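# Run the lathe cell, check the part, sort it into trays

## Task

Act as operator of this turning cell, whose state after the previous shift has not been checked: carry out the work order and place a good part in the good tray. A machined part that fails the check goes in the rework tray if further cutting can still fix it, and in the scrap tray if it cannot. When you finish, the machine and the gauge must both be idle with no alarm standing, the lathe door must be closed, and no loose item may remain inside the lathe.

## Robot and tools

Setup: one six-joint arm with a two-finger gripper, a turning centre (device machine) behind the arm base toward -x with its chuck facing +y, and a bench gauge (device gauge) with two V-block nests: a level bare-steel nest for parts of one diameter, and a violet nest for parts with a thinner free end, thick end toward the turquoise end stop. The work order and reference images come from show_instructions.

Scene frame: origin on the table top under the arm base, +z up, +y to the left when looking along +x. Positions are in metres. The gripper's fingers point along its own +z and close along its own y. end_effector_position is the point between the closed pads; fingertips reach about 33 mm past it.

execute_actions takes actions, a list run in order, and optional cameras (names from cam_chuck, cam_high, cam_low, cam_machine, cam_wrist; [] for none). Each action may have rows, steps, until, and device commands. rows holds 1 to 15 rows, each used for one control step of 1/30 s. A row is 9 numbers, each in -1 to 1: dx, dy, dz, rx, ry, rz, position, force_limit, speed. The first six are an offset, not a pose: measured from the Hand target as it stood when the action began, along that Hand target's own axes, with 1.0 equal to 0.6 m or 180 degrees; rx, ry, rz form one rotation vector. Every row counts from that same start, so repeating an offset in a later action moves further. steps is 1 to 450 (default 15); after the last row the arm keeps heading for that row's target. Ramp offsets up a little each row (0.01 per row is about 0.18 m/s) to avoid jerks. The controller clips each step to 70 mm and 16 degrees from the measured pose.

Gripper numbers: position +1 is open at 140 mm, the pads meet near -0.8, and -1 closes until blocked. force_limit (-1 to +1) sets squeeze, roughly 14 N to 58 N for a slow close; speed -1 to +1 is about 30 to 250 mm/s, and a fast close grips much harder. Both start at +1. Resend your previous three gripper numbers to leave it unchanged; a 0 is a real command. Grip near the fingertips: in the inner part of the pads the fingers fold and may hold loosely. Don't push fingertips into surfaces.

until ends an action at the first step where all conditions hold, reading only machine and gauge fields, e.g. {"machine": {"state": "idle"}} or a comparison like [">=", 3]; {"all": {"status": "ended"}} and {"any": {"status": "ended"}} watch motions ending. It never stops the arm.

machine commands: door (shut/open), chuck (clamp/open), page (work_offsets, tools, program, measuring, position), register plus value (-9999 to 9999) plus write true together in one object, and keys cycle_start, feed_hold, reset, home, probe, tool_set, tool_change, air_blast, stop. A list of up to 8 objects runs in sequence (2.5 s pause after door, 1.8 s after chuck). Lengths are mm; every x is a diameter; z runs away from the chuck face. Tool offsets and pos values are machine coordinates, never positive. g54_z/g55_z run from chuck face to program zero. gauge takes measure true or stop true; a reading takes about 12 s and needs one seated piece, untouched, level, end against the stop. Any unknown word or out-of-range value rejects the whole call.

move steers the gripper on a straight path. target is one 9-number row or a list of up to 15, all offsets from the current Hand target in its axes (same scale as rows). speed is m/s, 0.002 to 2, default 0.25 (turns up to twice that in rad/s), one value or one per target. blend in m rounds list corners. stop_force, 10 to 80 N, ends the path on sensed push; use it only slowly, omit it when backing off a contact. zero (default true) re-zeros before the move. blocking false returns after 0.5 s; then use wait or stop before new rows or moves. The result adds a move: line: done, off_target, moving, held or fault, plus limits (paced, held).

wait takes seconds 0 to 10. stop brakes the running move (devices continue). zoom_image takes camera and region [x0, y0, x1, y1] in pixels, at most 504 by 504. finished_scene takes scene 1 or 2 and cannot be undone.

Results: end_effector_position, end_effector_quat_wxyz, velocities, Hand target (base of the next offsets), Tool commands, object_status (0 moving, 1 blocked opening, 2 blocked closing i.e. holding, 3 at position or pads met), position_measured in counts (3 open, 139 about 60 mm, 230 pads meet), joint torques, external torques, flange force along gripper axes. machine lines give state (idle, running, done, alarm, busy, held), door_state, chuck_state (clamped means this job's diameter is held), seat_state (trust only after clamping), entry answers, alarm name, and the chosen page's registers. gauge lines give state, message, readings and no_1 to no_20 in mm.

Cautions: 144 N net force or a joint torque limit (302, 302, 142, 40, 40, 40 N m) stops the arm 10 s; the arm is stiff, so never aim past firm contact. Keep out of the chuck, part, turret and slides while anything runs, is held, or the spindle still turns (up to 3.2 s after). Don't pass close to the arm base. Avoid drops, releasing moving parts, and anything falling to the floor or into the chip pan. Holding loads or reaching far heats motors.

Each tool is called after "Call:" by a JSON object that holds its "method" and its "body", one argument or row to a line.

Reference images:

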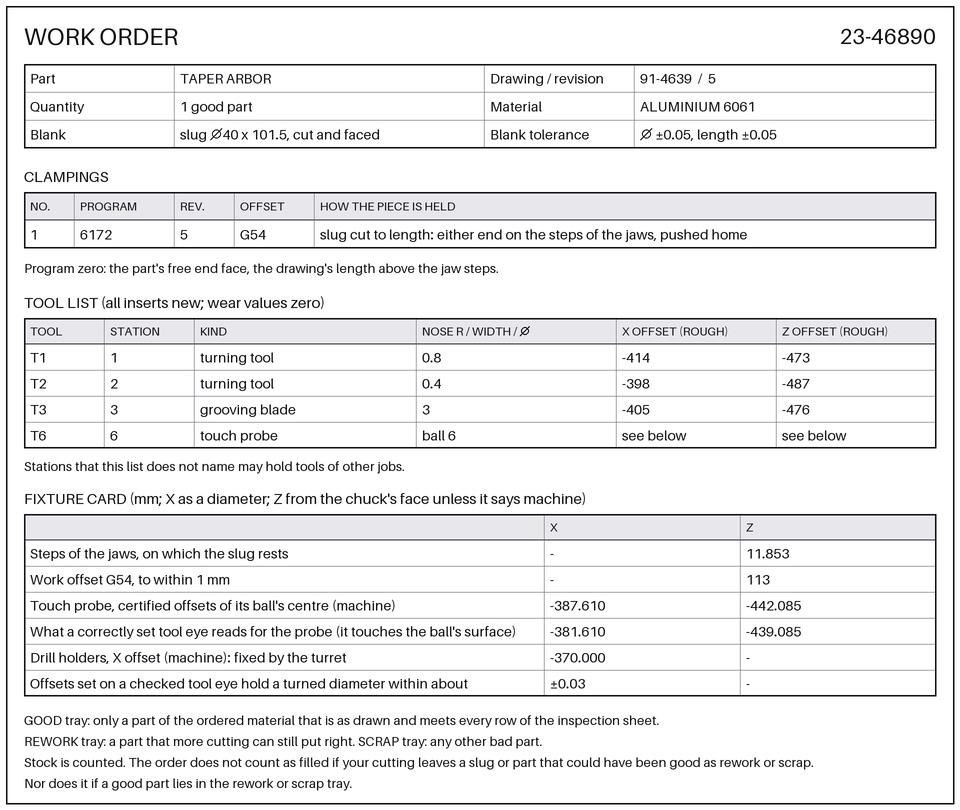

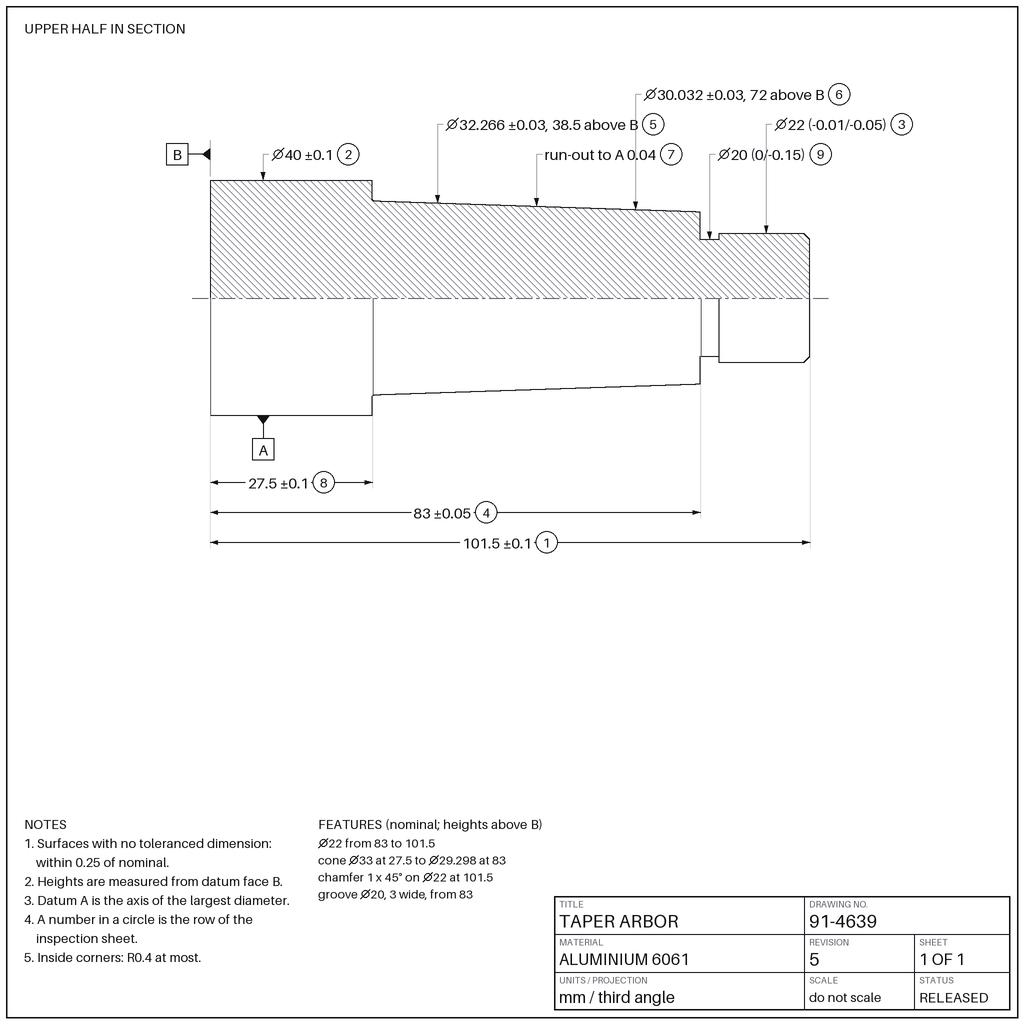

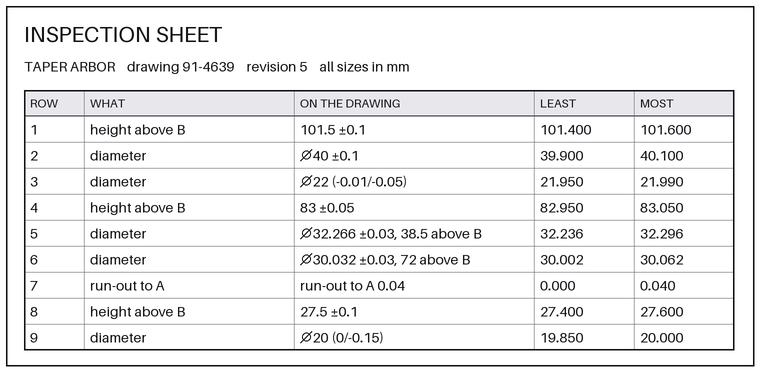

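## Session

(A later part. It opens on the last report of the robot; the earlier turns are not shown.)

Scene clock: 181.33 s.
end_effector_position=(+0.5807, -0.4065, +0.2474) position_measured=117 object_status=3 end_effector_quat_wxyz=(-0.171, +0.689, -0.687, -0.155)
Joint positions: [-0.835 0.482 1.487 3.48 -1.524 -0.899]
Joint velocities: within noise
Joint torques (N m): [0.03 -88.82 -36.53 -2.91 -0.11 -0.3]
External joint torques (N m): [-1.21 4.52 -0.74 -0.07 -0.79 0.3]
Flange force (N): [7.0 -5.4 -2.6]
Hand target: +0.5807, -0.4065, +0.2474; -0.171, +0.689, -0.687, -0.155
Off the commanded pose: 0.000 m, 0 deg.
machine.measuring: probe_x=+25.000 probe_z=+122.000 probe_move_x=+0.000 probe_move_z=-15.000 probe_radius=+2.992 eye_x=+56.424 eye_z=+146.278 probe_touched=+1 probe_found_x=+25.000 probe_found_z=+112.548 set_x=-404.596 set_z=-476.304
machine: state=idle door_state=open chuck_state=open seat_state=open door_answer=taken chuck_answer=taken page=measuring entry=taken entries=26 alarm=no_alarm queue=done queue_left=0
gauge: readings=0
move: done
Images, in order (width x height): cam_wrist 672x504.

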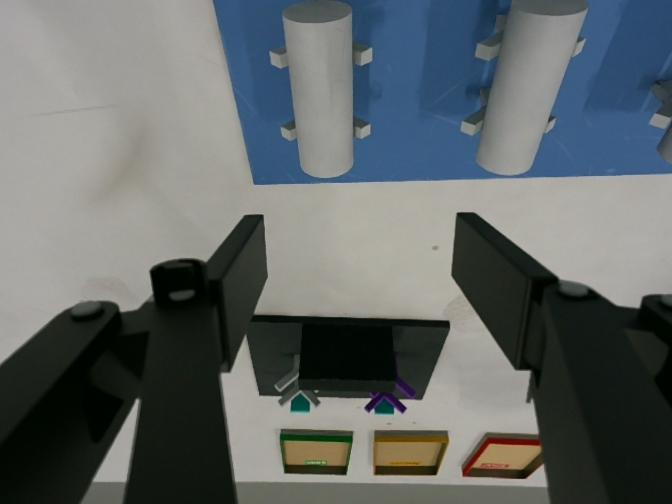

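Call:
{"method": "move", "body": {
  "target": [0,-0.0307,0,0,0,0,0.1,0,-1],
  "speed": 0.1,
  "cameras": ["cam_wrist"]
}}

Scene clock: 182.30 s.
end_effector_position=(+0.5991, -0.4066, +0.2478) position_measured=117 object_status=3 end_effector_quat_wxyz=(-0.171, +0.689, -0.687, -0.155)
Joint positions: [-0.819 0.502 1.455 3.485 -1.53 -0.881]
Joint velocities: within noise
Joint torques (N m): [1.45 -89.56 -37.15 -2.89 0.05 -0.23]
External joint torques (N m): [-2.66 3.36 -0.3 -0.08 -0.93 0.23]
Flange force (N): [6.3 -2.3 -2.9]
Hand target: +0.5991, -0.4066, +0.2478; -0.171, +0.689, -0.687, -0.155
Off the commanded pose: 0.000 m, 0 deg.
machine.measuring: probe_x=+25.000 probe_z=+122.000 probe_move_x=+0.000 probe_move_z=-15.000 probe_radius=+2.992 eye_x=+56.424 eye_z=+146.278 probe_touched=+1 probe_found_x=+25.000 probe_found_z=+112.548 set_x=-404.596 set_z=-476.304
machine: state=idle door_state=open chuck_state=open seat_state=open door_answer=taken chuck_answer=taken page=measuring entry=taken entries=26 alarm=no_alarm queue=done queue_left=0
gauge: readings=0
move: done
Images, in order (width x height): cam_wrist 672x504.

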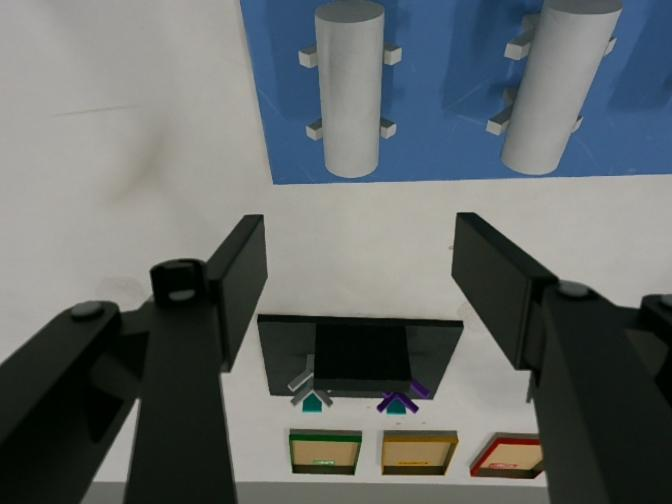

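Call:
{"method": "move", "body": {
  "target": [0.1072,0,0.2125,0,0,0,0.1,0,-1],
  "speed": 0.12,
  "stop_force": 20,
  "cameras": ["cam_wrist"]
}}

Call:
{"method": "execute_actions", "body": {
  "actions": [
    {"rows":[[0,0,0,0,0,0,-1,-1,-1]],"steps":100}
  ],
  "cameras": ["cam_wrist"]
}}

Scene clock: 184.73 s.
end_effector_position=(+0.6024, -0.4069, +0.1050) position_measured=117 object_status=3 end_effector_quat_wxyz=(-0.171, +0.689, -0.687, -0.155)
Joint positions: [-0.814 0.613 1.56 3.498 -1.326 -0.952]
Joint velocities: within noise
Joint torques (N m): [0.27 -95.63 -32.65 -2.65 0.01 -0.22]
External joint torques (N m): [-1.61 4.19 -0.28 0.01 -0.95 0.22]
Flange force (N): [6.8 -3.7 -0.9]
Hand target: +0.6024, -0.4069, +0.1050; -0.171, +0.689, -0.687, -0.155
Off the commanded pose: 0.000 m, 0 deg.
machine.measuring: probe_x=+25.000 probe_z=+122.000 probe_move_x=+0.000 probe_move_z=-15.000 probe_radius=+2.992 eye_x=+56.424 eye_z=+146.278 probe_touched=+1 probe_found_x=+25.000 probe_found_z=+112.548 set_x=-404.596 set_z=-476.304
machine: state=idle door_state=open chuck_state=open seat_state=open door_answer=taken chuck_answer=taken page=measuring entry=taken entries=26 alarm=no_alarm queue=done queue_left=0
gauge: readings=0
move: done
Images, in order (width x height): cam_wrist 672x504.

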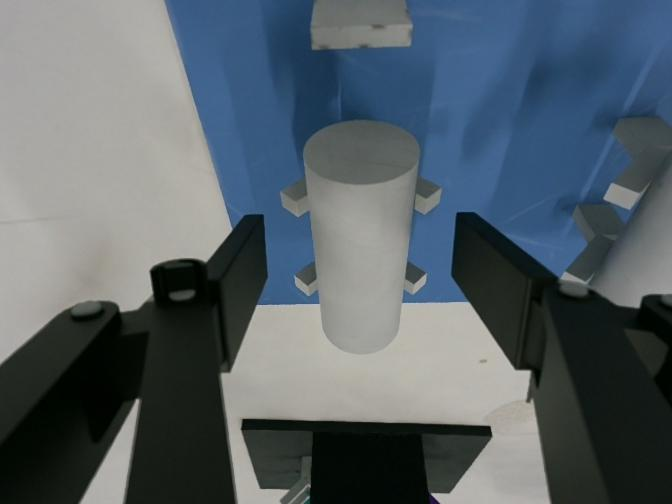

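Scene clock: 188.27 s.
end_effector_position=(+0.6024, -0.4069, +0.1050) position_measured=171 object_status=2 end_effector_quat_wxyz=(-0.171, +0.689, -0.687, -0.155)
Joint positions: [-0.814 0.613 1.56 3.498 -1.326 -0.952]
Joint velocities: within noise
Joint torques (N m): [14.3 -86.66 -34.39 4.23 4.58 -0.41]
External joint torques (N m): [-15.57 -4.75 1.45 -6.86 -5.53 0.41]
Flange force (N): [6.7 19.3 -17.8]
Hand target: +0.6024, -0.4069, +0.1050; -0.171, +0.689, -0.687, -0.155
Off the commanded pose: 0.000 m, 0 deg.
machine.measuring: probe_x=+25.000 probe_z=+122.000 probe_move_x=+0.000 probe_move_z=-15.000 probe_radius=+2.992 eye_x=+56.424 eye_z=+146.278 probe_touched=+1 probe_found_x=+25.000 probe_found_z=+112.548 set_x=-404.596 set_z=-476.304
machine: state=idle door_state=open chuck_state=open seat_state=open door_answer=taken chuck_answer=taken page=measuring entry=taken entries=26 alarm=no_alarm queue=done queue_left=0
gauge: readings=0
Images, in order (width x height): cam_wrist 672x504.

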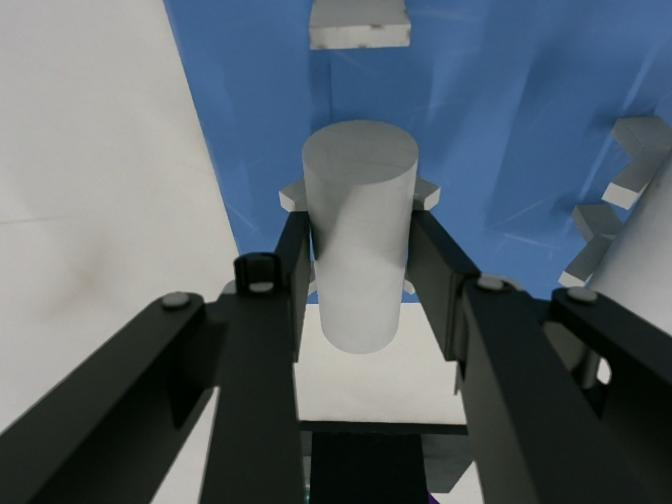

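Call:
{"method": "execute_actions", "body": {
  "actions": [
    {"rows":[[0,0.0006,0,0,0,0,-1,-1,-1]],"steps":15},
    {"rows":[[0,0.0006,0,0,0,0,-0.98,0,-1]],"steps":45}
  ],
  "cameras": []
}}

Call:
{"method": "move", "body": {
  "target": [-0.0225,0,-0.0445,0,0,0,-0.98,0,-1],
  "speed": 0.04,
  "cameras": ["cam_wrist"]
}}

Scene clock: 190.80 s.
end_effector_position=(+0.6017, -0.4069, +0.1050) position_measured=173 object_status=2 end_effector_quat_wxyz=(-0.171, +0.689, -0.687, -0.155)
Joint positions: [-0.815 0.612 1.562 3.498 -1.325 -0.953]
Joint velocities: within noise
Joint torques (N m): [4.77 -84.04 -25.67 -2.13 0.75 -0.15]
External joint torques (N m): [-5.93 -7.39 -7.27 -0.49 -1.7 0.15]
External joint torques at the end of the 1st action: [-10.37 -3.44 -1.72 -3.77 -3.18 0.3]
Flange force (N): [4.3 -1.2 -17.1]
Flange force at the end of the 1st action (N): [7.0 8.5 -14.1]
Hand target: +0.6017, -0.4069, +0.1050; -0.171, +0.689, -0.687, -0.155
Off the commanded pose: 0.000 m, 0 deg.
machine.measuring: probe_x=+25.000 probe_z=+122.000 probe_move_x=+0.000 probe_move_z=-15.000 probe_radius=+2.992 eye_x=+56.424 eye_z=+146.278 probe_touched=+1 probe_found_x=+25.000 probe_found_z=+112.548 set_x=-404.596 set_z=-476.304
machine: state=idle door_state=open chuck_state=open seat_state=open door_answer=taken chuck_answer=taken page=measuring entry=taken entries=26 alarm=no_alarm queue=done queue_left=0
gauge: readings=0
No camera images: "cameras" was empty.

Scene clock: 191.83 s.
end_effector_position=(+0.6010, -0.4068, +0.1349) position_measured=173 object_status=2 end_effector_quat_wxyz=(-0.171, +0.689, -0.687, -0.155)
Joint positions: [-0.815 0.586 1.545 3.494 -1.367 -0.938]
Joint velocities: within noise
Joint torques (N m): [0.51 -96.07 -34.99 -2.38 -0.45 -0.28]
External joint torques (N m): [-1.86 5.99 1.03 -0.32 -0.49 0.28]
Flange force (N): [7.6 -2.8 1.7]
Hand target: +0.6010, -0.4068, +0.1349; -0.171, +0.689, -0.687, -0.155
Off the commanded pose: 0.000 m, 0 deg.
machine.measuring: probe_x=+25.000 probe_z=+122.000 probe_move_x=+0.000 probe_move_z=-15.000 probe_radius=+2.992 eye_x=+56.424 eye_z=+146.278 probe_touched=+1 probe_found_x=+25.000 probe_found_z=+112.548 set_x=-404.596 set_z=-476.304
machine: state=idle door_state=open chuck_state=open seat_state=open door_answer=taken chuck_answer=taken page=measuring entry=taken entries=26 alarm=no_alarm queue=done queue_left=0
gauge: readings=0
move: done
Images, in order (width x height): cam_wrist 672x504.

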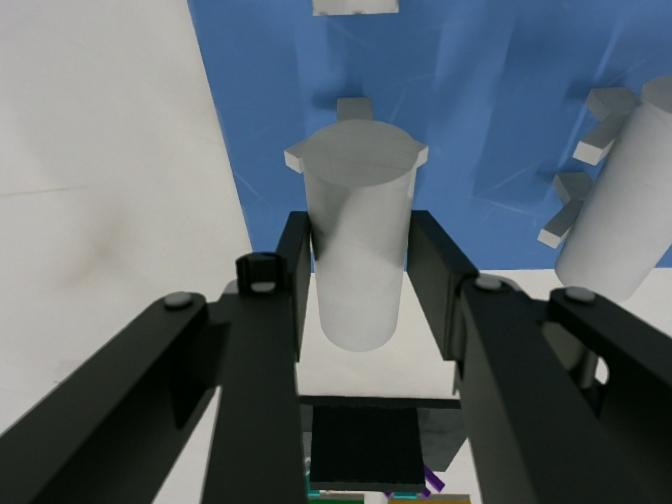

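Call:
{"method": "move", "body": {
  "target": [
    [-0.0899,0,-0.178,0,0,0,-0.98,0,-1],
    [-0.4572,0.4033,-0.516,0.0964,0.3855,0.3860,-0.98,0,-1]
  ],
  "speed": [0.2,0.35],
  "blend": [0.03,0],
  "cameras": []
}}

Call:
{"method": "move", "body": {
  "target": [0.5357,0.1825,0.3818,0.0964,0.3855,0.3860,-0.98,0,-1],
  "speed": 0.35,
  "cameras": ["cam_high","cam_machine"]
}}

Scene clock: 195.83 s.
end_effector_position=(+0.3501, -0.2998, +0.5290) position_measured=173 object_status=2 end_effector_quat_wxyz=(-0.246, -0.138, +0.921, -0.267)
Joint positions: [-0.342 -0.107 1.764 2.439 -1.689 0.932]
Joint velocities: within noise
Joint torques (N m): [1.03 -33.66 -42.61 -5.79 0.08 -0.36]
External joint torques (N m): [-1.56 3.65 1.3 0.76 -0.58 0.34]
Flange force (N): [-3.8 -2.5 1.9]
Hand target: +0.3501, -0.2998, +0.5289; -0.246, -0.138, +0.921, -0.267
Off the commanded pose: 0.000 m, 0 deg.
machine.measuring: probe_x=+25.000 probe_z=+122.000 probe_move_x=+0.000 probe_move_z=-15.000 probe_radius=+2.992 eye_x=+56.424 eye_z=+146.278 probe_touched=+1 probe_found_x=+25.000 probe_found_z=+112.548 set_x=-404.596 set_z=-476.304
machine: state=idle door_state=open chuck_state=open seat_state=open door_answer=taken chuck_answer=taken page=measuring entry=taken entries=26 alarm=no_alarm queue=done queue_left=0
gauge: readings=0
move: done
No camera images: "cameras" was empty.

Scene clock: 198.80 s.
end_effector_position=(-0.0493, -0.3780, +0.4832) position_measured=173 object_status=2 end_effector_quat_wxyz=(+0.488, -0.511, -0.501, +0.499)
Joint positions: [-1.024 0.048 2.17 1.954 -1.992 2.314]
Joint velocities: within noise
Joint torques (N m): [1.67 -41.16 -35 -3.95 -1.78 -0.43]
External joint torques (N m): [-2.2 2.78 0.54 0.82 -0.05 0.38]
Flange force (N): [-4.3 5.4 0.7]
Hand target: -0.0494, -0.3780, +0.4832; +0.488, -0.511, -0.501, +0.499
Off the commanded pose: 0.000 m, 0 deg.
machine.measuring: probe_x=+25.000 probe_z=+122.000 probe_move_x=+0.000 probe_move_z=-15.000 probe_radius=+2.992 eye_x=+56.424 eye_z=+146.278 probe_touched=+1 probe_found_x=+25.000 probe_found_z=+112.548 set_x=-404.596 set_z=-476.304
machine: state=idle door_state=open chuck_state=open seat_state=open door_answer=taken chuck_answer=taken page=measuring entry=taken entries=26 alarm=no_alarm queue=done queue_left=0
gauge: readings=0
move: done
Images, in order (width x height): cam_high 672x504, cam_machine 672x504.

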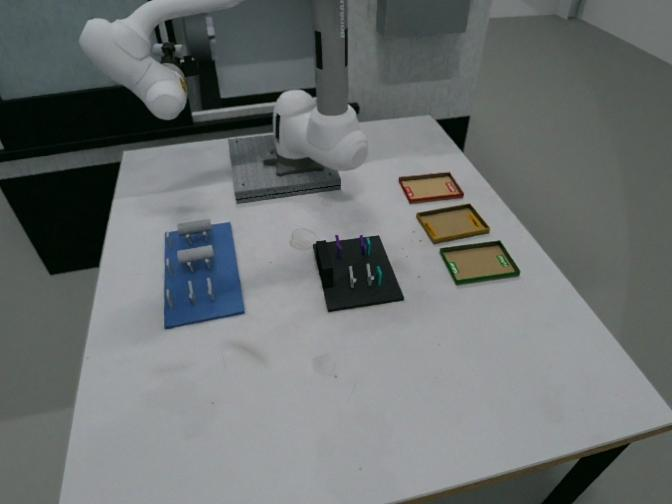

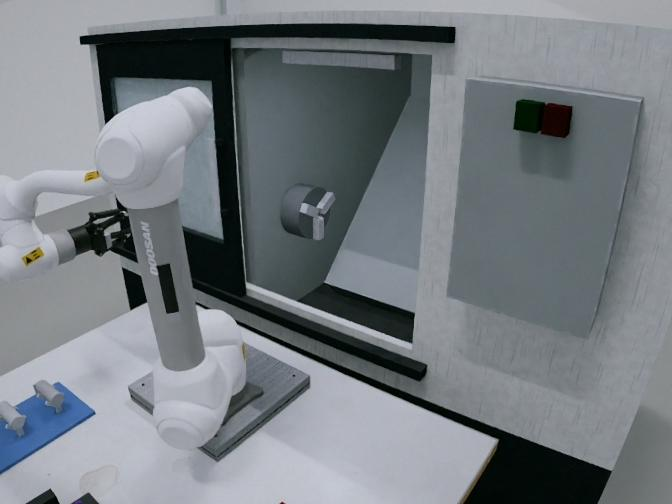

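Call:
{"method": "move", "body": {
  "target": [
    [-0.016,0.051,0.170,0,0,0,-0.98,0,-1],
    [0.0868,0.0903,0.5039,0,0,0,-0.98,0,-1],
    [0.2229,0.1478,0.7548,0,0,0,-0.98,0,-1],
    [0.3923,0.2234,0.9226,0,-0.147,0,-0.98,0,-1]
  ],
  "speed": 0.25,
  "blend": [0.04,0.05,0.04,0],
  "cameras": []
}}

Call:
{"method": "move", "body": {
  "target": [0.1691,0.0388,0.2155,0,0,0,-0.98,0,-1],
  "speed": 0.15,
  "cameras": ["cam_chuck"]
}}

Scene clock: 203.37 s.
end_effector_position=(-0.5996, -0.1463, +0.3302) position_measured=173 object_status=2 end_effector_quat_wxyz=(-0.360, +0.383, +0.600, -0.603)
Joint positions: [-3.264 0.047 2.588 -0.639 -1.13 3.452]
Joint velocities: within noise
Joint torques (N m): [2.99 -29.11 -21.96 2.67 -2.98 -0.27]
External joint torques (N m): [-2.63 3.88 1.58 -0.29 0.33 0.22]
Flange force (N): [9.8 9.8 -2.1]
Hand target: -0.5996, -0.1463, +0.3302; -0.360, +0.383, +0.600, -0.603
Off the commanded pose: 0.000 m, 0 deg.
machine.measuring: probe_x=+25.000 probe_z=+122.000 probe_move_x=+0.000 probe_move_z=-15.000 probe_radius=+2.992 eye_x=+56.424 eye_z=+146.278 probe_touched=+1 probe_found_x=+25.000 probe_found_z=+112.548 set_x=-404.596 set_z=-476.304
machine: state=idle door_state=open chuck_state=open seat_state=open door_answer=taken chuck_answer=taken page=measuring entry=taken entries=26 alarm=no_alarm queue=done queue_left=0
gauge: readings=0
move: done
No camera images: "cameras" was empty.

Scene clock: 204.87 s.
end_effector_position=(-0.7599, -0.1138, +0.3022) position_measured=173 object_status=2 end_effector_quat_wxyz=(-0.360, +0.383, +0.600, -0.603)
Joint positions: [-3.298 0.31 2.321 -0.676 -1.137 3.469]
Joint velocities: within noise
Joint torques (N m): [2.57 -57.23 -22.86 2.7 -2.87 -0.31]
External joint torques (N m): [-1.82 5.41 2.55 -0.32 0.24 0.26]
Flange force (N): [4.8 10.3 -1.2]
Hand target: -0.7599, -0.1138, +0.3022; -0.360, +0.383, +0.600, -0.603
Off the commanded pose: 0.000 m, 0 deg.
machine.measuring: probe_x=+25.000 probe_z=+122.000 probe_move_x=+0.000 probe_move_z=-15.000 probe_radius=+2.992 eye_x=+56.424 eye_z=+146.278 probe_touched=+1 probe_found_x=+25.000 probe_found_z=+112.548 set_x=-404.596 set_z=-476.304
machine: state=idle door_state=open chuck_state=open seat_state=open door_answer=taken chuck_answer=taken page=measuring entry=taken entries=26 alarm=no_alarm queue=done queue_left=0
gauge: readings=0
move: done
Images, in order (width x height): cam_chuck 672x504.

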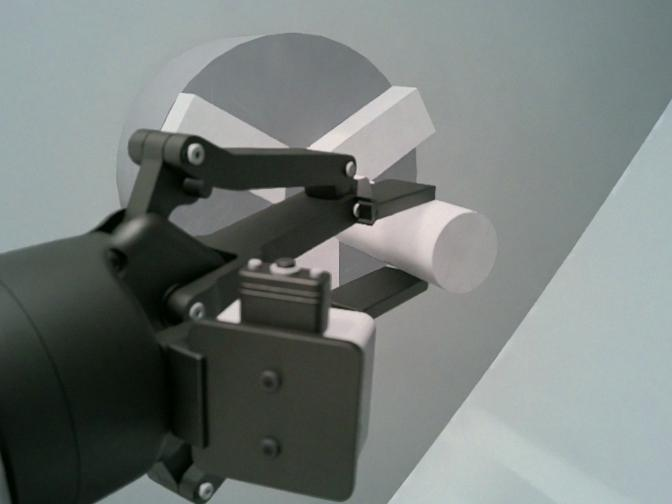

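Call:
{"method": "move", "body": {
  "target": [-0.0685,-0.0008,0.0359,0,0,0,-0.98,0,-1],
  "speed": 0.04,
  "stop_force": 11,
  "cameras": ["cam_wrist"]
}}

Call:
{"method": "move", "body": {
  "target": [-0.0596,0.0012,0.0299,0,0,0,-0.98,0,-1],
  "speed": 0.012,
  "stop_force": 11,
  "cameras": ["cam_chuck","cam_wrist"]
}}

Scene clock: 207.17 s.
end_effector_position=(-0.7609, -0.1601, +0.3037) position_measured=173 object_status=2 end_effector_quat_wxyz=(-0.360, +0.383, +0.600, -0.603)
Joint positions: [-3.198 0.308 2.32 -0.57 -1.107 3.426]
Joint velocities: within noise
Joint torques (N m): [2.64 -57.61 -22.77 2.6 -2.88 -0.3]
External joint torques (N m): [-1.99 5.47 1.8 -0.18 0.21 0.25]
Flange force (N): [5.6 10.3 0.5]
Hand target: -0.7609, -0.1601, +0.3036; -0.360, +0.383, +0.600, -0.603
Off the commanded pose: 0.000 m, 0 deg.
machine.measuring: probe_x=+25.000 probe_z=+122.000 probe_move_x=+0.000 probe_move_z=-15.000 probe_radius=+2.992 eye_x=+56.424 eye_z=+146.278 probe_touched=+1 probe_found_x=+25.000 probe_found_z=+112.548 set_x=-404.596 set_z=-476.304
machine: state=idle door_state=open chuck_state=open seat_state=open door_answer=taken chuck_answer=taken page=measuring entry=taken entries=26 alarm=no_alarm queue=done queue_left=0
gauge: readings=0
move: done
Images, in order (width x height): cam_wrist 672x504.

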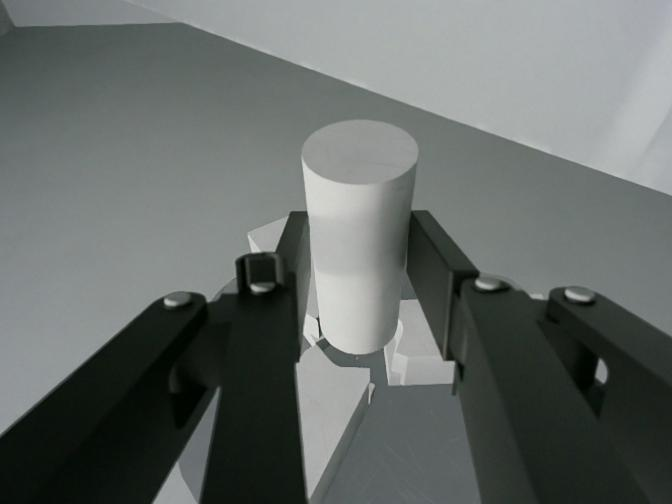

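Scene clock: 210.13 s.
end_effector_position=(-0.7610, -0.1863, +0.3037) position_measured=173 object_status=2 end_effector_quat_wxyz=(-0.360, +0.384, +0.599, -0.603)
Joint positions: [-3.141 0.311 2.317 -0.508 -1.092 3.4]
Joint velocities: within noise
Joint torques (N m): [15.83 -58.74 -21.98 -2.2 -4.45 -0.41]
External joint torques (N m): [-15.19 6.15 0.73 4.61 1.77 0.36]
Flange force (N): [21.5 10.4 -3.6]
Hand target: -0.7610, -0.1863, +0.3037; -0.360, +0.384, +0.599, -0.603 (not the last commanded pose)
Off the commanded pose: 0.014 m, 0 deg.
machine.measuring: probe_x=+25.000 probe_z=+122.000 probe_move_x=+0.000 probe_move_z=-15.000 probe_radius=+2.992 eye_x=+56.424 eye_z=+146.278 probe_touched=+1 probe_found_x=+25.000 probe_found_z=+112.548 set_x=-404.596 set_z=-476.304
machine: state=idle door_state=open chuck_state=open seat_state=open door_answer=taken chuck_answer=taken page=measuring entry=taken entries=26 alarm=no_alarm queue=done queue_left=0
gauge: readings=0
move: contact
Images, in order (width x height): cam_chuck 672x504, cam_wrist 672x504.

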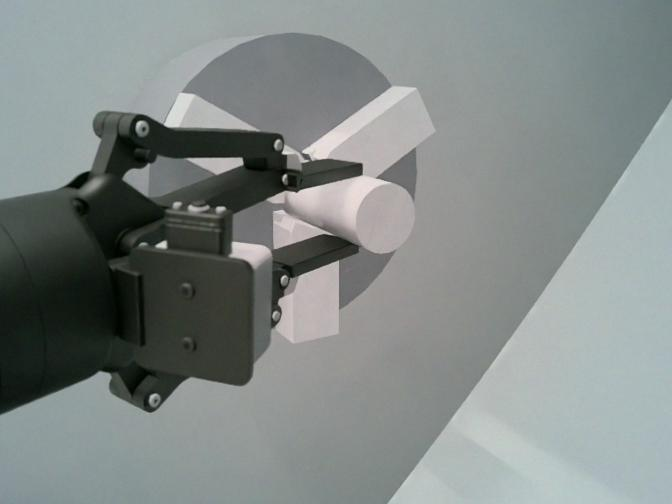

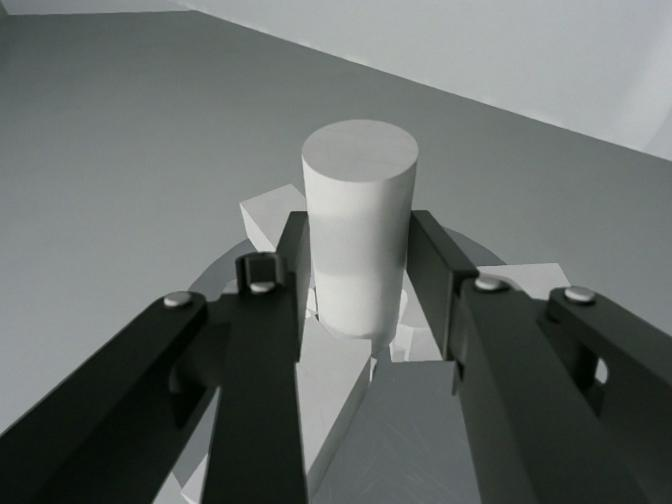

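Call:
{"method": "move", "body": {
  "target": [-0.0149,0.0003,0.0075,0,0,0,-0.98,0,-1],
  "speed": 0.008,
  "stop_force": 10,
  "cameras": []
}}

Call:
{"method": "execute_actions", "body": {
  "actions": [
    {"machine":{"chuck":"clamp"},"steps":90,"until":{"machine":{"chuck_state":"clamped"}}}
  ],
  "cameras": []
}}

Scene clock: 211.23 s.
end_effector_position=(-0.7610, -0.1869, +0.3037) position_measured=173 object_status=2 end_effector_quat_wxyz=(-0.360, +0.384, +0.599, -0.603)
Joint positions: [-3.14 0.311 2.317 -0.506 -1.091 3.399]
Joint velocities: within noise
Joint torques (N m): [29.52 -60.59 -21.98 -7.02 -6.33 -0.57]
External joint torques (N m): [-28.94 8.02 0.68 9.44 3.64 0.52]
Flange force (N): [38.2 12.6 -8.7]
Hand target: -0.7610, -0.1868, +0.3037; -0.360, +0.384, +0.599, -0.603 (not the last commanded pose)
Off the commanded pose: 0.009 m, 0 deg.
machine.measuring: probe_x=+25.000 probe_z=+122.000 probe_move_x=+0.000 probe_move_z=-15.000 probe_radius=+2.992 eye_x=+56.424 eye_z=+146.278 probe_touched=+1 probe_found_x=+25.000 probe_found_z=+112.548 set_x=-404.596 set_z=-476.304
machine: state=idle door_state=open chuck_state=open seat_state=open door_answer=taken chuck_answer=taken page=measuring entry=taken entries=26 alarm=no_alarm queue=done queue_left=0
gauge: readings=0
move: contact
No camera images: "cameras" was empty.

Scene clock: 212.07 s.
end_effector_position=(-0.7611, -0.1868, +0.3038) position_measured=173 object_status=2 end_effector_quat_wxyz=(-0.361, +0.384, +0.599, -0.603)
Joint positions: [-3.14 0.311 2.317 -0.506 -1.091 3.399]
Joint velocities: within noise
Joint torques (N m): [26.36 -65.39 -2.99 -8.3 -6.65 -0.59]
External joint torques (N m): [-25.64 12.72 -18.28 10.71 3.96 0.55]
Flange force (N): [43.4 13.0 32.8]
Hand target: -0.7610, -0.1868, +0.3037; -0.360, +0.384, +0.599, -0.603 (not the last commanded pose)
Tool commands: gripper/position=-0.98 gripper/force_limit=+0.0 gripper/speed=-1.0
Off the commanded pose: 0.009 m, 0 deg.
machine.measuring: probe_x=+25.000 probe_z=+122.000 probe_move_x=+0.000 probe_move_z=-15.000 probe_radius=+2.992 eye_x=+56.424 eye_z=+146.278 probe_touched=+1 probe_found_x=+25.000 probe_found_z=+112.548 set_x=-404.596 set_z=-476.304
machine: state=idle door_state=open chuck_state=clamped seat_state=home door_answer=taken chuck_answer=taken page=measuring entry=taken entries=26 alarm=no_alarm queue=running queue_left=0
gauge: readings=0
No camera images: "cameras" was empty.

Call:
{"method": "execute_actions", "body": {
  "actions": [
    {"rows":[[0,0,0,0,0,0,0.1,0,-1]],"steps":65},
    {"rows":[[0,0,0,0,0,0,-1,-1,-1]],"steps":100},
    {"steps":5}
  ],
  "cameras": []
}}

Scene clock: 218.10 s.
end_effector_position=(-0.7610, -0.1868, +0.3037) position_measured=171 object_status=2 end_effector_quat_wxyz=(-0.360, +0.384, +0.599, -0.603)
Joint positions: [-3.14 0.311 2.317 -0.506 -1.091 3.399]
Joint velocities: within noise
Joint torques (N m): [3.38 -53.8 -23.24 2.37 -1.54 -0.23]
External joint torques (N m): [-2.71 1.17 1.96 0.04 -1.14 0.18]
External joint torques at the end of the 1st action: [-1.76 2.58 0.01 -0.01 -0.89 0.29]
External joint torques at the end of the 2nd action: [-2.88 1.52 1.63 0.1 -1.32 0.2]
Flange force (N): [4.9 5.2 -5.5]
Flange force at the end of the 1st action (N): [5.1 6.3 0.3]
Flange force at the end of the 2nd action (N): [5.5 6.1 -4.8]
Hand target: -0.7610, -0.1868, +0.3037; -0.360, +0.384, +0.599, -0.603
Off the commanded pose: 0.000 m, 0 deg.
machine.measuring: probe_x=+25.000 probe_z=+122.000 probe_move_x=+0.000 probe_move_z=-15.000 probe_radius=+2.992 eye_x=+56.424 eye_z=+146.278 probe_touched=+1 probe_found_x=+25.000 probe_found_z=+112.548 set_x=-404.596 set_z=-476.304
machine: state=idle door_state=open chuck_state=clamped seat_state=home door_answer=taken chuck_answer=taken page=measuring entry=taken entries=26 alarm=no_alarm queue=done queue_left=0
gauge: readings=0
No camera images: "cameras" was empty.

Call:
{"method": "execute_actions", "body": {
  "actions": [
    {"rows":[[0,0,-0.0001,0,0,0,-1,-1,-1]],"steps":15},
    {"machine":{"chuck":"open"},"steps":90,"until":{"machine":{"chuck_state":"open"}}}
  ],
  "cameras": []
}}

Call:
{"method": "move", "body": {
  "target": [-0.0149,0.0003,0.0075,0,0,0,-1,-1,-1],
  "speed": 0.006,
  "stop_force": 10,
  "cameras": []
}}

Call:
{"method": "execute_actions", "body": {
  "actions": [
    {"machine":{"chuck":"clamp"},"steps":90,"until":{"machine":{"chuck_state":"clamped"}}},
    {"rows":[[0,0,0,0,0,0,0.1,0,-1]],"steps":65}
  ],
  "cameras": []
}}

Call:
{"method": "move", "body": {
  "target": [0,0,-0.2833,0,0,0,0.1,0,-1],
  "speed": 0.18,
  "cameras": ["cam_chuck"]
}}

Call:
{"method": "move", "body": {
  "target": [
    [-0.0504,-0.0392,0.008,0,0,0,0.1,0,-1],
    [-0.2766,-0.1154,-0.067,0,0.147,0,0.1,0,-1],
    [-0.51,-0.1735,-0.231,0,0.147,0,0.1,0,-1],
    [-0.7505,-0.2138,-0.4844,0,0.147,0,0.1,0,-1]
  ],
  "speed": 0.25,
  "blend": [0.019,0.04,0.05,0],
  "cameras": ["cam_chuck","cam_machine"]
}}

Scene clock: 219.97 s.
end_effector_position=(-0.7610, -0.1868, +0.3037) position_measured=171 object_status=2 end_effector_quat_wxyz=(-0.360, +0.384, +0.599, -0.603)
Joint positions: [-3.14 0.311 2.317 -0.506 -1.091 3.399]
Joint velocities: within noise
Joint torques (N m): [2.88 -57.57 -23.29 2.58 -2.88 -0.24]
External joint torques (N m): [-2.21 4.93 2.01 -0.17 0.2 0.19]
External joint torques at the end of the 1st action: [-1.56 1.55 0.63 -0.05 -1.36 0.21]
Flange force (N): [5.6 9.4 -0.3]
Flange force at the end of the 1st action (N): [4.0 5.7 -2.0]
Hand target: -0.7610, -0.1868, +0.3037; -0.360, +0.384, +0.599, -0.603
Off the commanded pose: 0.000 m, 0 deg.
machine.measuring: probe_x=+25.000 probe_z=+122.000 probe_move_x=+0.000 probe_move_z=-15.000 probe_radius=+2.992 eye_x=+56.424 eye_z=+146.278 probe_touched=+1 probe_found_x=+25.000 probe_found_z=+112.548 set_x=-404.596 set_z=-476.304
machine: state=idle door_state=open chuck_state=open seat_state=home door_answer=taken chuck_answer=taken page=measuring entry=taken entries=26 alarm=no_alarm queue=running queue_left=0
gauge: readings=0
No camera images: "cameras" was empty.

Scene clock: 220.87 s.
end_effector_position=(-0.7610, -0.1875, +0.3037) position_measured=171 object_status=2 end_effector_quat_wxyz=(-0.361, +0.384, +0.599, -0.603)
Joint positions: [-3.138 0.311 2.317 -0.503 -1.091 3.398]
Joint velocities: within noise
Joint torques (N m): [18.18 -57.47 -23.72 -2.66 -4.15 -0.31]
External joint torques (N m): [-17.49 4.84 2.44 5.07 1.46 0.26]
Flange force (N): [23.3 9.7 -9.8]
Hand target: -0.7610, -0.1875, +0.3037; -0.361, +0.384, +0.599, -0.603 (not the last commanded pose)
Off the commanded pose: 0.009 m, 0 deg.
machine.measuring: probe_x=+25.000 probe_z=+122.000 probe_move_x=+0.000 probe_move_z=-15.000 probe_radius=+2.992 eye_x=+56.424 eye_z=+146.278 probe_touched=+1 probe_found_x=+25.000 probe_found_z=+112.548 set_x=-404.596 set_z=-476.304
machine: state=idle door_state=open chuck_state=open seat_state=home door_answer=taken chuck_answer=taken page=measuring entry=taken entries=26 alarm=no_alarm queue=running queue_left=0
gauge: readings=0
move: contact
No camera images: "cameras" was empty.

Scene clock: 223.87 s.
end_effector_position=(-0.7610, -0.1875, +0.3037) position_measured=117 object_status=3 end_effector_quat_wxyz=(-0.361, +0.384, +0.599, -0.603)
Joint positions: [-3.138 0.311 2.317 -0.503 -1.091 3.398]
Joint velocities: within noise
Joint torques (N m): [2.36 -55.26 -21 2.35 -1.71 -0.31]
External joint torques (N m): [-1.59 2.65 -0.24 0.04 -0.96 0.26]
External joint torques at the end of the 1st action: [-18.64 -1.5 5.76 5.09 -0.22 0.18]
Flange force (N): [4.8 6.5 1.0]
Flange force at the end of the 1st action (N): [21.0 2.8 -24.4]
Hand target: -0.7610, -0.1875, +0.3037; -0.361, +0.384, +0.599, -0.603
Off the commanded pose: 0.000 m, 0 deg.
machine.measuring: probe_x=+25.000 probe_z=+122.000 probe_move_x=+0.000 probe_move_z=-15.000 probe_radius=+2.992 eye_x=+56.424 eye_z=+146.278 probe_touched=+1 probe_found_x=+25.000 probe_found_z=+112.548 set_x=-404.596 set_z=-476.304
machine: state=idle door_state=open chuck_state=clamped seat_state=home door_answer=taken chuck_answer=taken page=measuring entry=taken entries=26 alarm=no_alarm queue=done queue_left=0
gauge: readings=0
No camera images: "cameras" was empty.

Scene clock: 225.27 s.
end_effector_position=(-0.6089, -0.1118, +0.3059) position_measured=117 object_status=3 end_effector_quat_wxyz=(-0.361, +0.384, +0.599, -0.603)
Joint positions: [-3.371 0.127 2.585 -0.728 -1.22 3.44]
Joint velocities: within noise
Joint torques (N m): [1.74 -30.99 -16.72 2 -1.82 -0.34]
External joint torques (N m): [-1.24 0.92 -0.23 0.04 -0.83 0.29]
Flange force (N): [4.6 3.8 -1.8]
Hand target: -0.6088, -0.1118, +0.3059; -0.361, +0.384, +0.599, -0.603
Off the commanded pose: 0.000 m, 0 deg.
machine.measuring: probe_x=+25.000 probe_z=+122.000 probe_move_x=+0.000 probe_move_z=-15.000 probe_radius=+2.992 eye_x=+56.424 eye_z=+146.278 probe_touched=+1 probe_found_x=+25.000 probe_found_z=+112.548 set_x=-404.596 set_z=-476.304
machine: state=idle door_state=open chuck_state=clamped seat_state=home door_answer=taken chuck_answer=taken page=measuring entry=taken entries=26 alarm=no_alarm queue=done queue_left=0
gauge: readings=0
move: done
Images, in order (width x height): cam_chuck 672x504.

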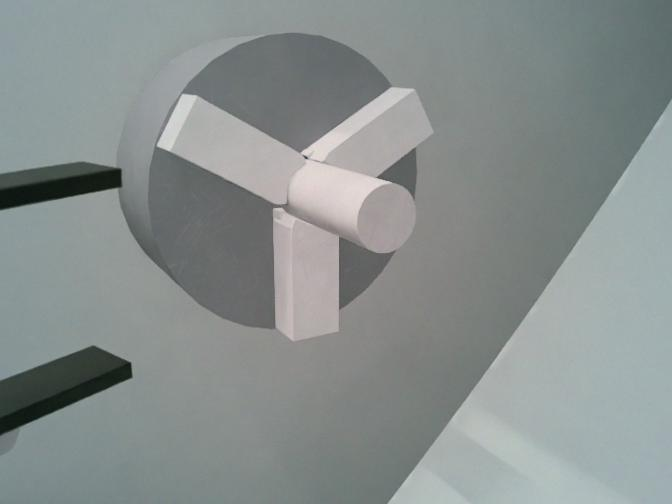

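Scene clock: 228.37 s.
end_effector_position=(-0.1516, -0.3825, +0.4520) position_measured=117 object_status=3 end_effector_quat_wxyz=(+0.488, -0.512, -0.501, +0.499)
Joint positions: [-1.232 0.012 2.28 1.83 -1.816 2.335]
Joint velocities: within noise
Joint torques (N m): [1.02 -35.86 -33.48 -2.73 -0.81 -0.26]
External joint torques (N m): [-1.68 2.53 0.1 0 -1.05 0.21]
Flange force (N): [-4.2 3.5 0.4]
Hand target: -0.1516, -0.3825, +0.4520; +0.488, -0.512, -0.501, +0.499
Off the commanded pose: 0.000 m, 0 deg.
machine.measuring: probe_x=+25.000 probe_z=+122.000 probe_move_x=+0.000 probe_move_z=-15.000 probe_radius=+2.992 eye_x=+56.424 eye_z=+146.278 probe_touched=+1 probe_found_x=+25.000 probe_found_z=+112.548 set_x=-404.596 set_z=-476.304
machine: state=idle door_state=open chuck_state=clamped seat_state=home door_answer=taken chuck_answer=taken page=measuring entry=taken entries=26 alarm=no_alarm queue=done queue_left=0
gauge: readings=0
move: done
Images, in order (width x height): cam_chuck 672x504, cam_machine 672x504.

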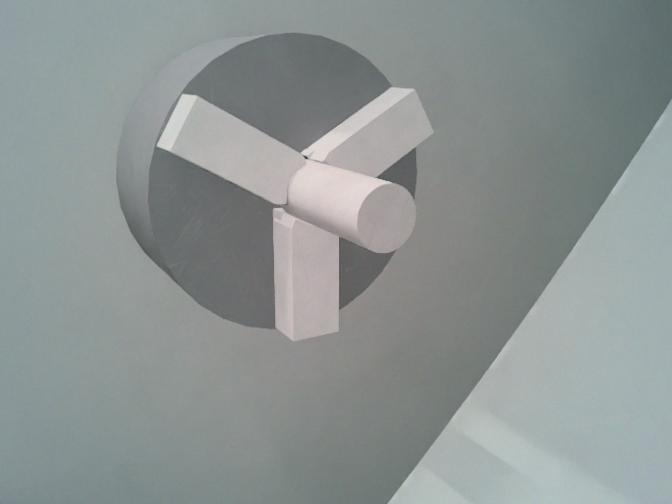

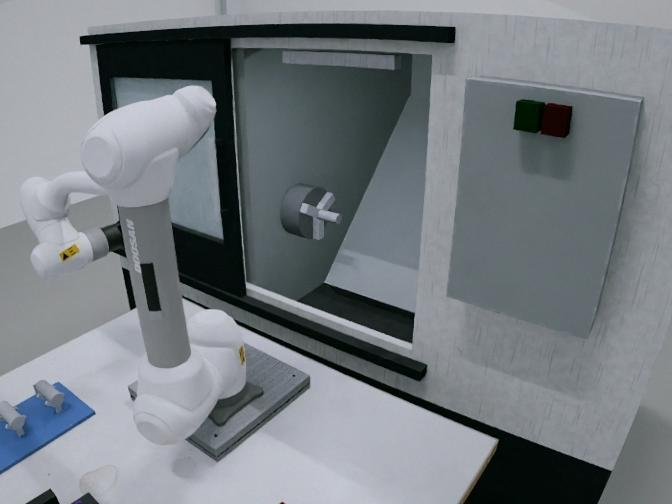

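Call:
{"method": "execute_actions", "body": {
  "actions": [
    {"machine":[{"door":"shut"},{"tool_change":true},{"probe":true}],"steps":450,"until":{"machine":{"queue":"done"}}},
    {"steps":300,"until":{"machine":{"state":"idle"}}}
  ],
  "cameras": []
}}

Call:
{"method": "execute_actions", "body": {
  "actions": [
    {"machine":[{"register":"probe_x","value":62,"write":true},{"register":"probe_z","value":100,"write":true},{"register":"probe_move_z","value":0,"write":true},{"register":"probe_move_x","value":-36,"write":true},{"probe":true}],"steps":450,"until":{"machine":{"queue":"done"}}},
    {"steps":300,"until":{"machine":{"state":"idle"}}}
  ],
  "cameras": []
}}

Scene clock: 242.67 s.
end_effector_position=(-0.1516, -0.3825, +0.4520) position_measured=117 object_status=3 end_effector_quat_wxyz=(+0.488, -0.512, -0.501, +0.499)
Joint positions: [-1.232 0.012 2.28 1.83 -1.817 2.335]
Joint velocities: within noise
Joint torques (N m): [1.24 -35.09 -33.09 -2.67 -0.91 -0.36]
External joint torques (N m): [-1.82 1.79 -0.31 -0.08 -0.95 0.31]
External joint torques at the end of the 1st action: [-1.87 1.8 -0.23 0 -0.92 0.22]
Flange force (N): [-4.0 2.3 1.1]
Flange force at the end of the 1st action (N): [-3.9 2.3 1.2]
Hand target: -0.1516, -0.3825, +0.4520; +0.488, -0.512, -0.501, +0.499
Tool commands: gripper/position=+0.1 gripper/force_limit=+0.0 gripper/speed=-1.0
Off the commanded pose: 0.000 m, 0 deg.
machine.measuring: probe_x=+25.000 probe_z=+122.000 probe_move_x=+0.000 probe_move_z=-15.000 probe_radius=+2.992 eye_x=+56.424 eye_z=+146.278 probe_touched=+1 probe_found_x=+25.000 probe_found_z=+112.562 set_x=-404.596 set_z=-476.304
machine: state=idle door_state=shut chuck_state=clamped seat_state=home door_answer=taken chuck_answer=taken page=measuring entry=taken entries=28 alarm=no_alarm queue=done queue_left=0
gauge: readings=0
No camera images: "cameras" was empty.

Scene clock: 249.03 s.
end_effector_position=(-0.1516, -0.3825, +0.4520) position_measured=117 object_status=3 end_effector_quat_wxyz=(+0.488, -0.512, -0.501, +0.499)
Joint positions: [-1.232 0.012 2.28 1.83 -1.817 2.335]
Joint velocities: within noise
Joint torques (N m): [1.45 -35.64 -33.25 -2.79 -1.01 -0.26]
External joint torques (N m): [-2.02 2.25 -0.15 0.05 -0.86 0.21]
External joint torques at the end of the 1st action: [-1.79 1.63 -0.17 -0.07 -1.07 0.17]
Flange force (N): [-4.5 3.0 1.4]
Flange force at the end of the 1st action (N): [-3.5 1.8 1.1]
Hand target: -0.1516, -0.3825, +0.4520; +0.488, -0.512, -0.501, +0.499
Tool commands: gripper/position=+0.1 gripper/force_limit=+0.0 gripper/speed=-1.0
Off the commanded pose: 0.000 m, 0 deg.
machine.measuring: probe_x=+62.000 probe_z=+100.000 probe_move_x=-36.000 probe_move_z=+0.000 probe_radius=+2.992 eye_x=+56.424 eye_z=+146.278 probe_touched=+1 probe_found_x=+40.041 probe_found_z=+100.000 set_x=-404.596 set_z=-476.304
machine: state=idle door_state=shut chuck_state=clamped seat_state=home door_answer=taken chuck_answer=taken page=measuring entry=taken entries=33 alarm=no_alarm queue=done queue_left=0
gauge: readings=0
No camera images: "cameras" was empty.

Call:
{"method": "execute_actions", "body": {
  "actions": [
    {"machine":{"home":true},"steps":20},
    {"steps":300,"until":{"machine":{"state":"idle"}}},
    {"machine":{"door":"open"},"steps":150,"until":{"machine":{"door_state":"open"}}}
  ],
  "cameras": []
}}

Call:
{"method": "move", "body": {
  "target": [
    [0.0953,0.0330,0.3305,0,0,0,0.1,0,-1],
    [0.2305,0.09,0.5808,0,0,0,0.1,0,-1],
    [0.4478,0.2127,0.7663,0,-0.147,0,0.1,0,-1]
  ],
  "speed": 0.25,
  "blend": [0.05,0.04,0],
  "cameras": ["cam_chuck"]
}}

Scene clock: 252.93 s.
end_effector_position=(-0.1516, -0.3825, +0.4520) position_measured=117 object_status=3 end_effector_quat_wxyz=(+0.488, -0.512, -0.501, +0.499)
Joint positions: [-1.232 0.012 2.28 1.83 -1.817 2.335]
Joint velocities: within noise
Joint torques (N m): [1.24 -35.37 -33.21 -2.67 -0.93 -0.33]
External joint torques (N m): [-1.77 1.96 -0.22 -0.08 -0.93 0.28]
External joint torques at the end of the 1st action: [-1.52 1.86 -0.26 -0.04 -0.95 0.23]
External joint torques at the end of the 2nd action: [-1.52 1.92 -0.35 -0.09 -0.9 0.27]
Flange force (N): [-4.1 2.6 1.0]
Flange force at the end of the 1st action (N): [-3.7 2.3 0.4]
Flange force at the end of the 2nd action (N): [-4.0 2.4 0.5]
Hand target: -0.1516, -0.3825, +0.4520; +0.488, -0.512, -0.501, +0.499
Tool commands: gripper/position=+0.1 gripper/force_limit=+0.0 gripper/speed=-1.0
Off the commanded pose: 0.000 m, 0 deg.
machine.measuring: probe_x=+62.000 probe_z=+100.000 probe_move_x=-36.000 probe_move_z=+0.000 probe_radius=+2.992 eye_x=+56.424 eye_z=+146.278 probe_touched=+1 probe_found_x=+40.041 probe_found_z=+100.000 set_x=-404.596 set_z=-476.304
machine: state=idle door_state=open chuck_state=clamped seat_state=home door_answer=taken chuck_answer=taken page=measuring entry=taken entries=34 alarm=no_alarm queue=running queue_left=0
gauge: readings=0
No camera images: "cameras" was empty.

Scene clock: 256.17 s.
end_effector_position=(-0.6078, -0.1168, +0.3068) position_measured=117 object_status=3 end_effector_quat_wxyz=(-0.361, +0.384, +0.599, -0.603)
Joint positions: [-3.356 0.123 2.588 -0.713 -1.214 3.436]
Joint velocities: within noise
Joint torques (N m): [1.91 -31.44 -17.05 1.87 -1.73 -0.34]
External joint torques (N m): [-1.46 1.64 0.02 0.18 -0.92 0.29]
Flange force (N): [5.2 6.3 -1.5]
Hand target: -0.6078, -0.1167, +0.3067; -0.361, +0.384, +0.599, -0.603
Off the commanded pose: 0.000 m, 0 deg.
machine.measuring: probe_x=+62.000 probe_z=+100.000 probe_move_x=-36.000 probe_move_z=+0.000 probe_radius=+2.992 eye_x=+56.424 eye_z=+146.278 probe_touched=+1 probe_found_x=+40.041 probe_found_z=+100.000 set_x=-404.596 set_z=-476.304
machine: state=idle door_state=open chuck_state=clamped seat_state=home door_answer=taken chuck_answer=taken page=measuring entry=taken entries=34 alarm=no_alarm queue=done queue_left=0
gauge: readings=0
move: done
Images, in order (width x height): cam_chuck 672x504.

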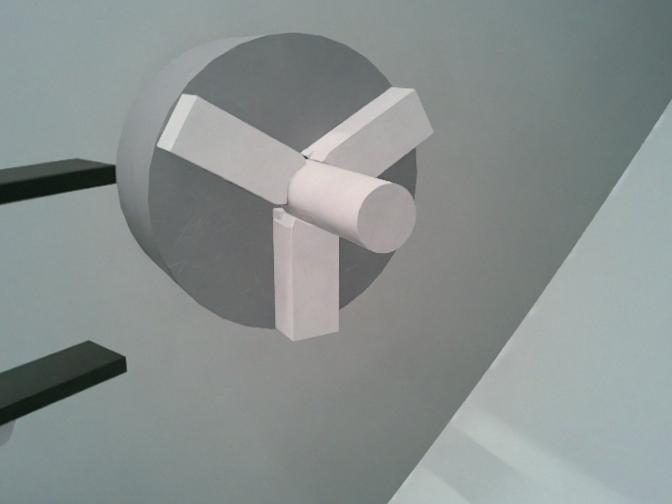

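Call:
{"method": "move", "body": {
  "target": [
    [0.0092,0.0015,-0.0024,0,0,0,0.1,0,-1],
    [0.0092,0.0015,0.2809,0,0,0,0.1,0,-1]
  ],
  "speed": 0.12,
  "cameras": []
}}

Call:
{"method": "execute_actions", "body": {
  "actions": [
    {"rows":[[0,0,0,0,0,0,-1,-1,-1]],"steps":100}
  ],
  "cameras": []
}}

Scene clock: 258.23 s.
end_effector_position=(-0.7611, -0.1869, +0.3035) position_measured=117 object_status=3 end_effector_quat_wxyz=(-0.361, +0.384, +0.599, -0.603)
Joint positions: [-3.139 0.311 2.317 -0.505 -1.092 3.399]
Joint velocities: within noise
Joint torques (N m): [2.22 -55.52 -20.82 2.47 -1.6 -0.29]
External joint torques (N m): [-1.56 2.81 -0.38 -0.08 -1.08 0.24]
Flange force (N): [5.2 7.0 1.2]
Hand target: -0.7611, -0.1869, +0.3035; -0.361, +0.384, +0.599, -0.603
Off the commanded pose: 0.000 m, 0 deg.
machine.measuring: probe_x=+62.000 probe_z=+100.000 probe_move_x=-36.000 probe_move_z=+0.000 probe_radius=+2.992 eye_x=+56.424 eye_z=+146.278 probe_touched=+1 probe_found_x=+40.041 probe_found_z=+100.000 set_x=-404.596 set_z=-476.304
machine: state=idle door_state=open chuck_state=clamped seat_state=home door_answer=taken chuck_answer=taken page=measuring entry=taken entries=34 alarm=no_alarm queue=done queue_left=0
gauge: readings=0
move: done
No camera images: "cameras" was empty.

Scene clock: 261.77 s.
end_effector_position=(-0.7611, -0.1869, +0.3035) position_measured=171 object_status=2 end_effector_quat_wxyz=(-0.361, +0.384, +0.599, -0.603)
Joint positions: [-3.139 0.311 2.317 -0.505 -1.092 3.399]
Joint velocities: within noise
Joint torques (N m): [4.37 -47.69 -20.69 1.8 0.86 -0.17]
External joint torques (N m): [-3.68 -4.93 -0.59 0.62 -3.55 0.12]
Flange force (N): [5.2 -2.2 -9.8]
Hand target: -0.7611, -0.1869, +0.3035; -0.361, +0.384, +0.599, -0.603
Off the commanded pose: 0.000 m, 0 deg.
machine.measuring: probe_x=+62.000 probe_z=+100.000 probe_move_x=-36.000 probe_move_z=+0.000 probe_radius=+2.992 eye_x=+56.424 eye_z=+146.278 probe_touched=+1 probe_found_x=+40.041 probe_found_z=+100.000 set_x=-404.596 set_z=-476.304
machine: state=idle door_state=open chuck_state=clamped seat_state=home door_answer=taken chuck_answer=taken page=measuring entry=taken entries=34 alarm=no_alarm queue=done queue_left=0
gauge: readings=0
No camera images: "cameras" was empty.


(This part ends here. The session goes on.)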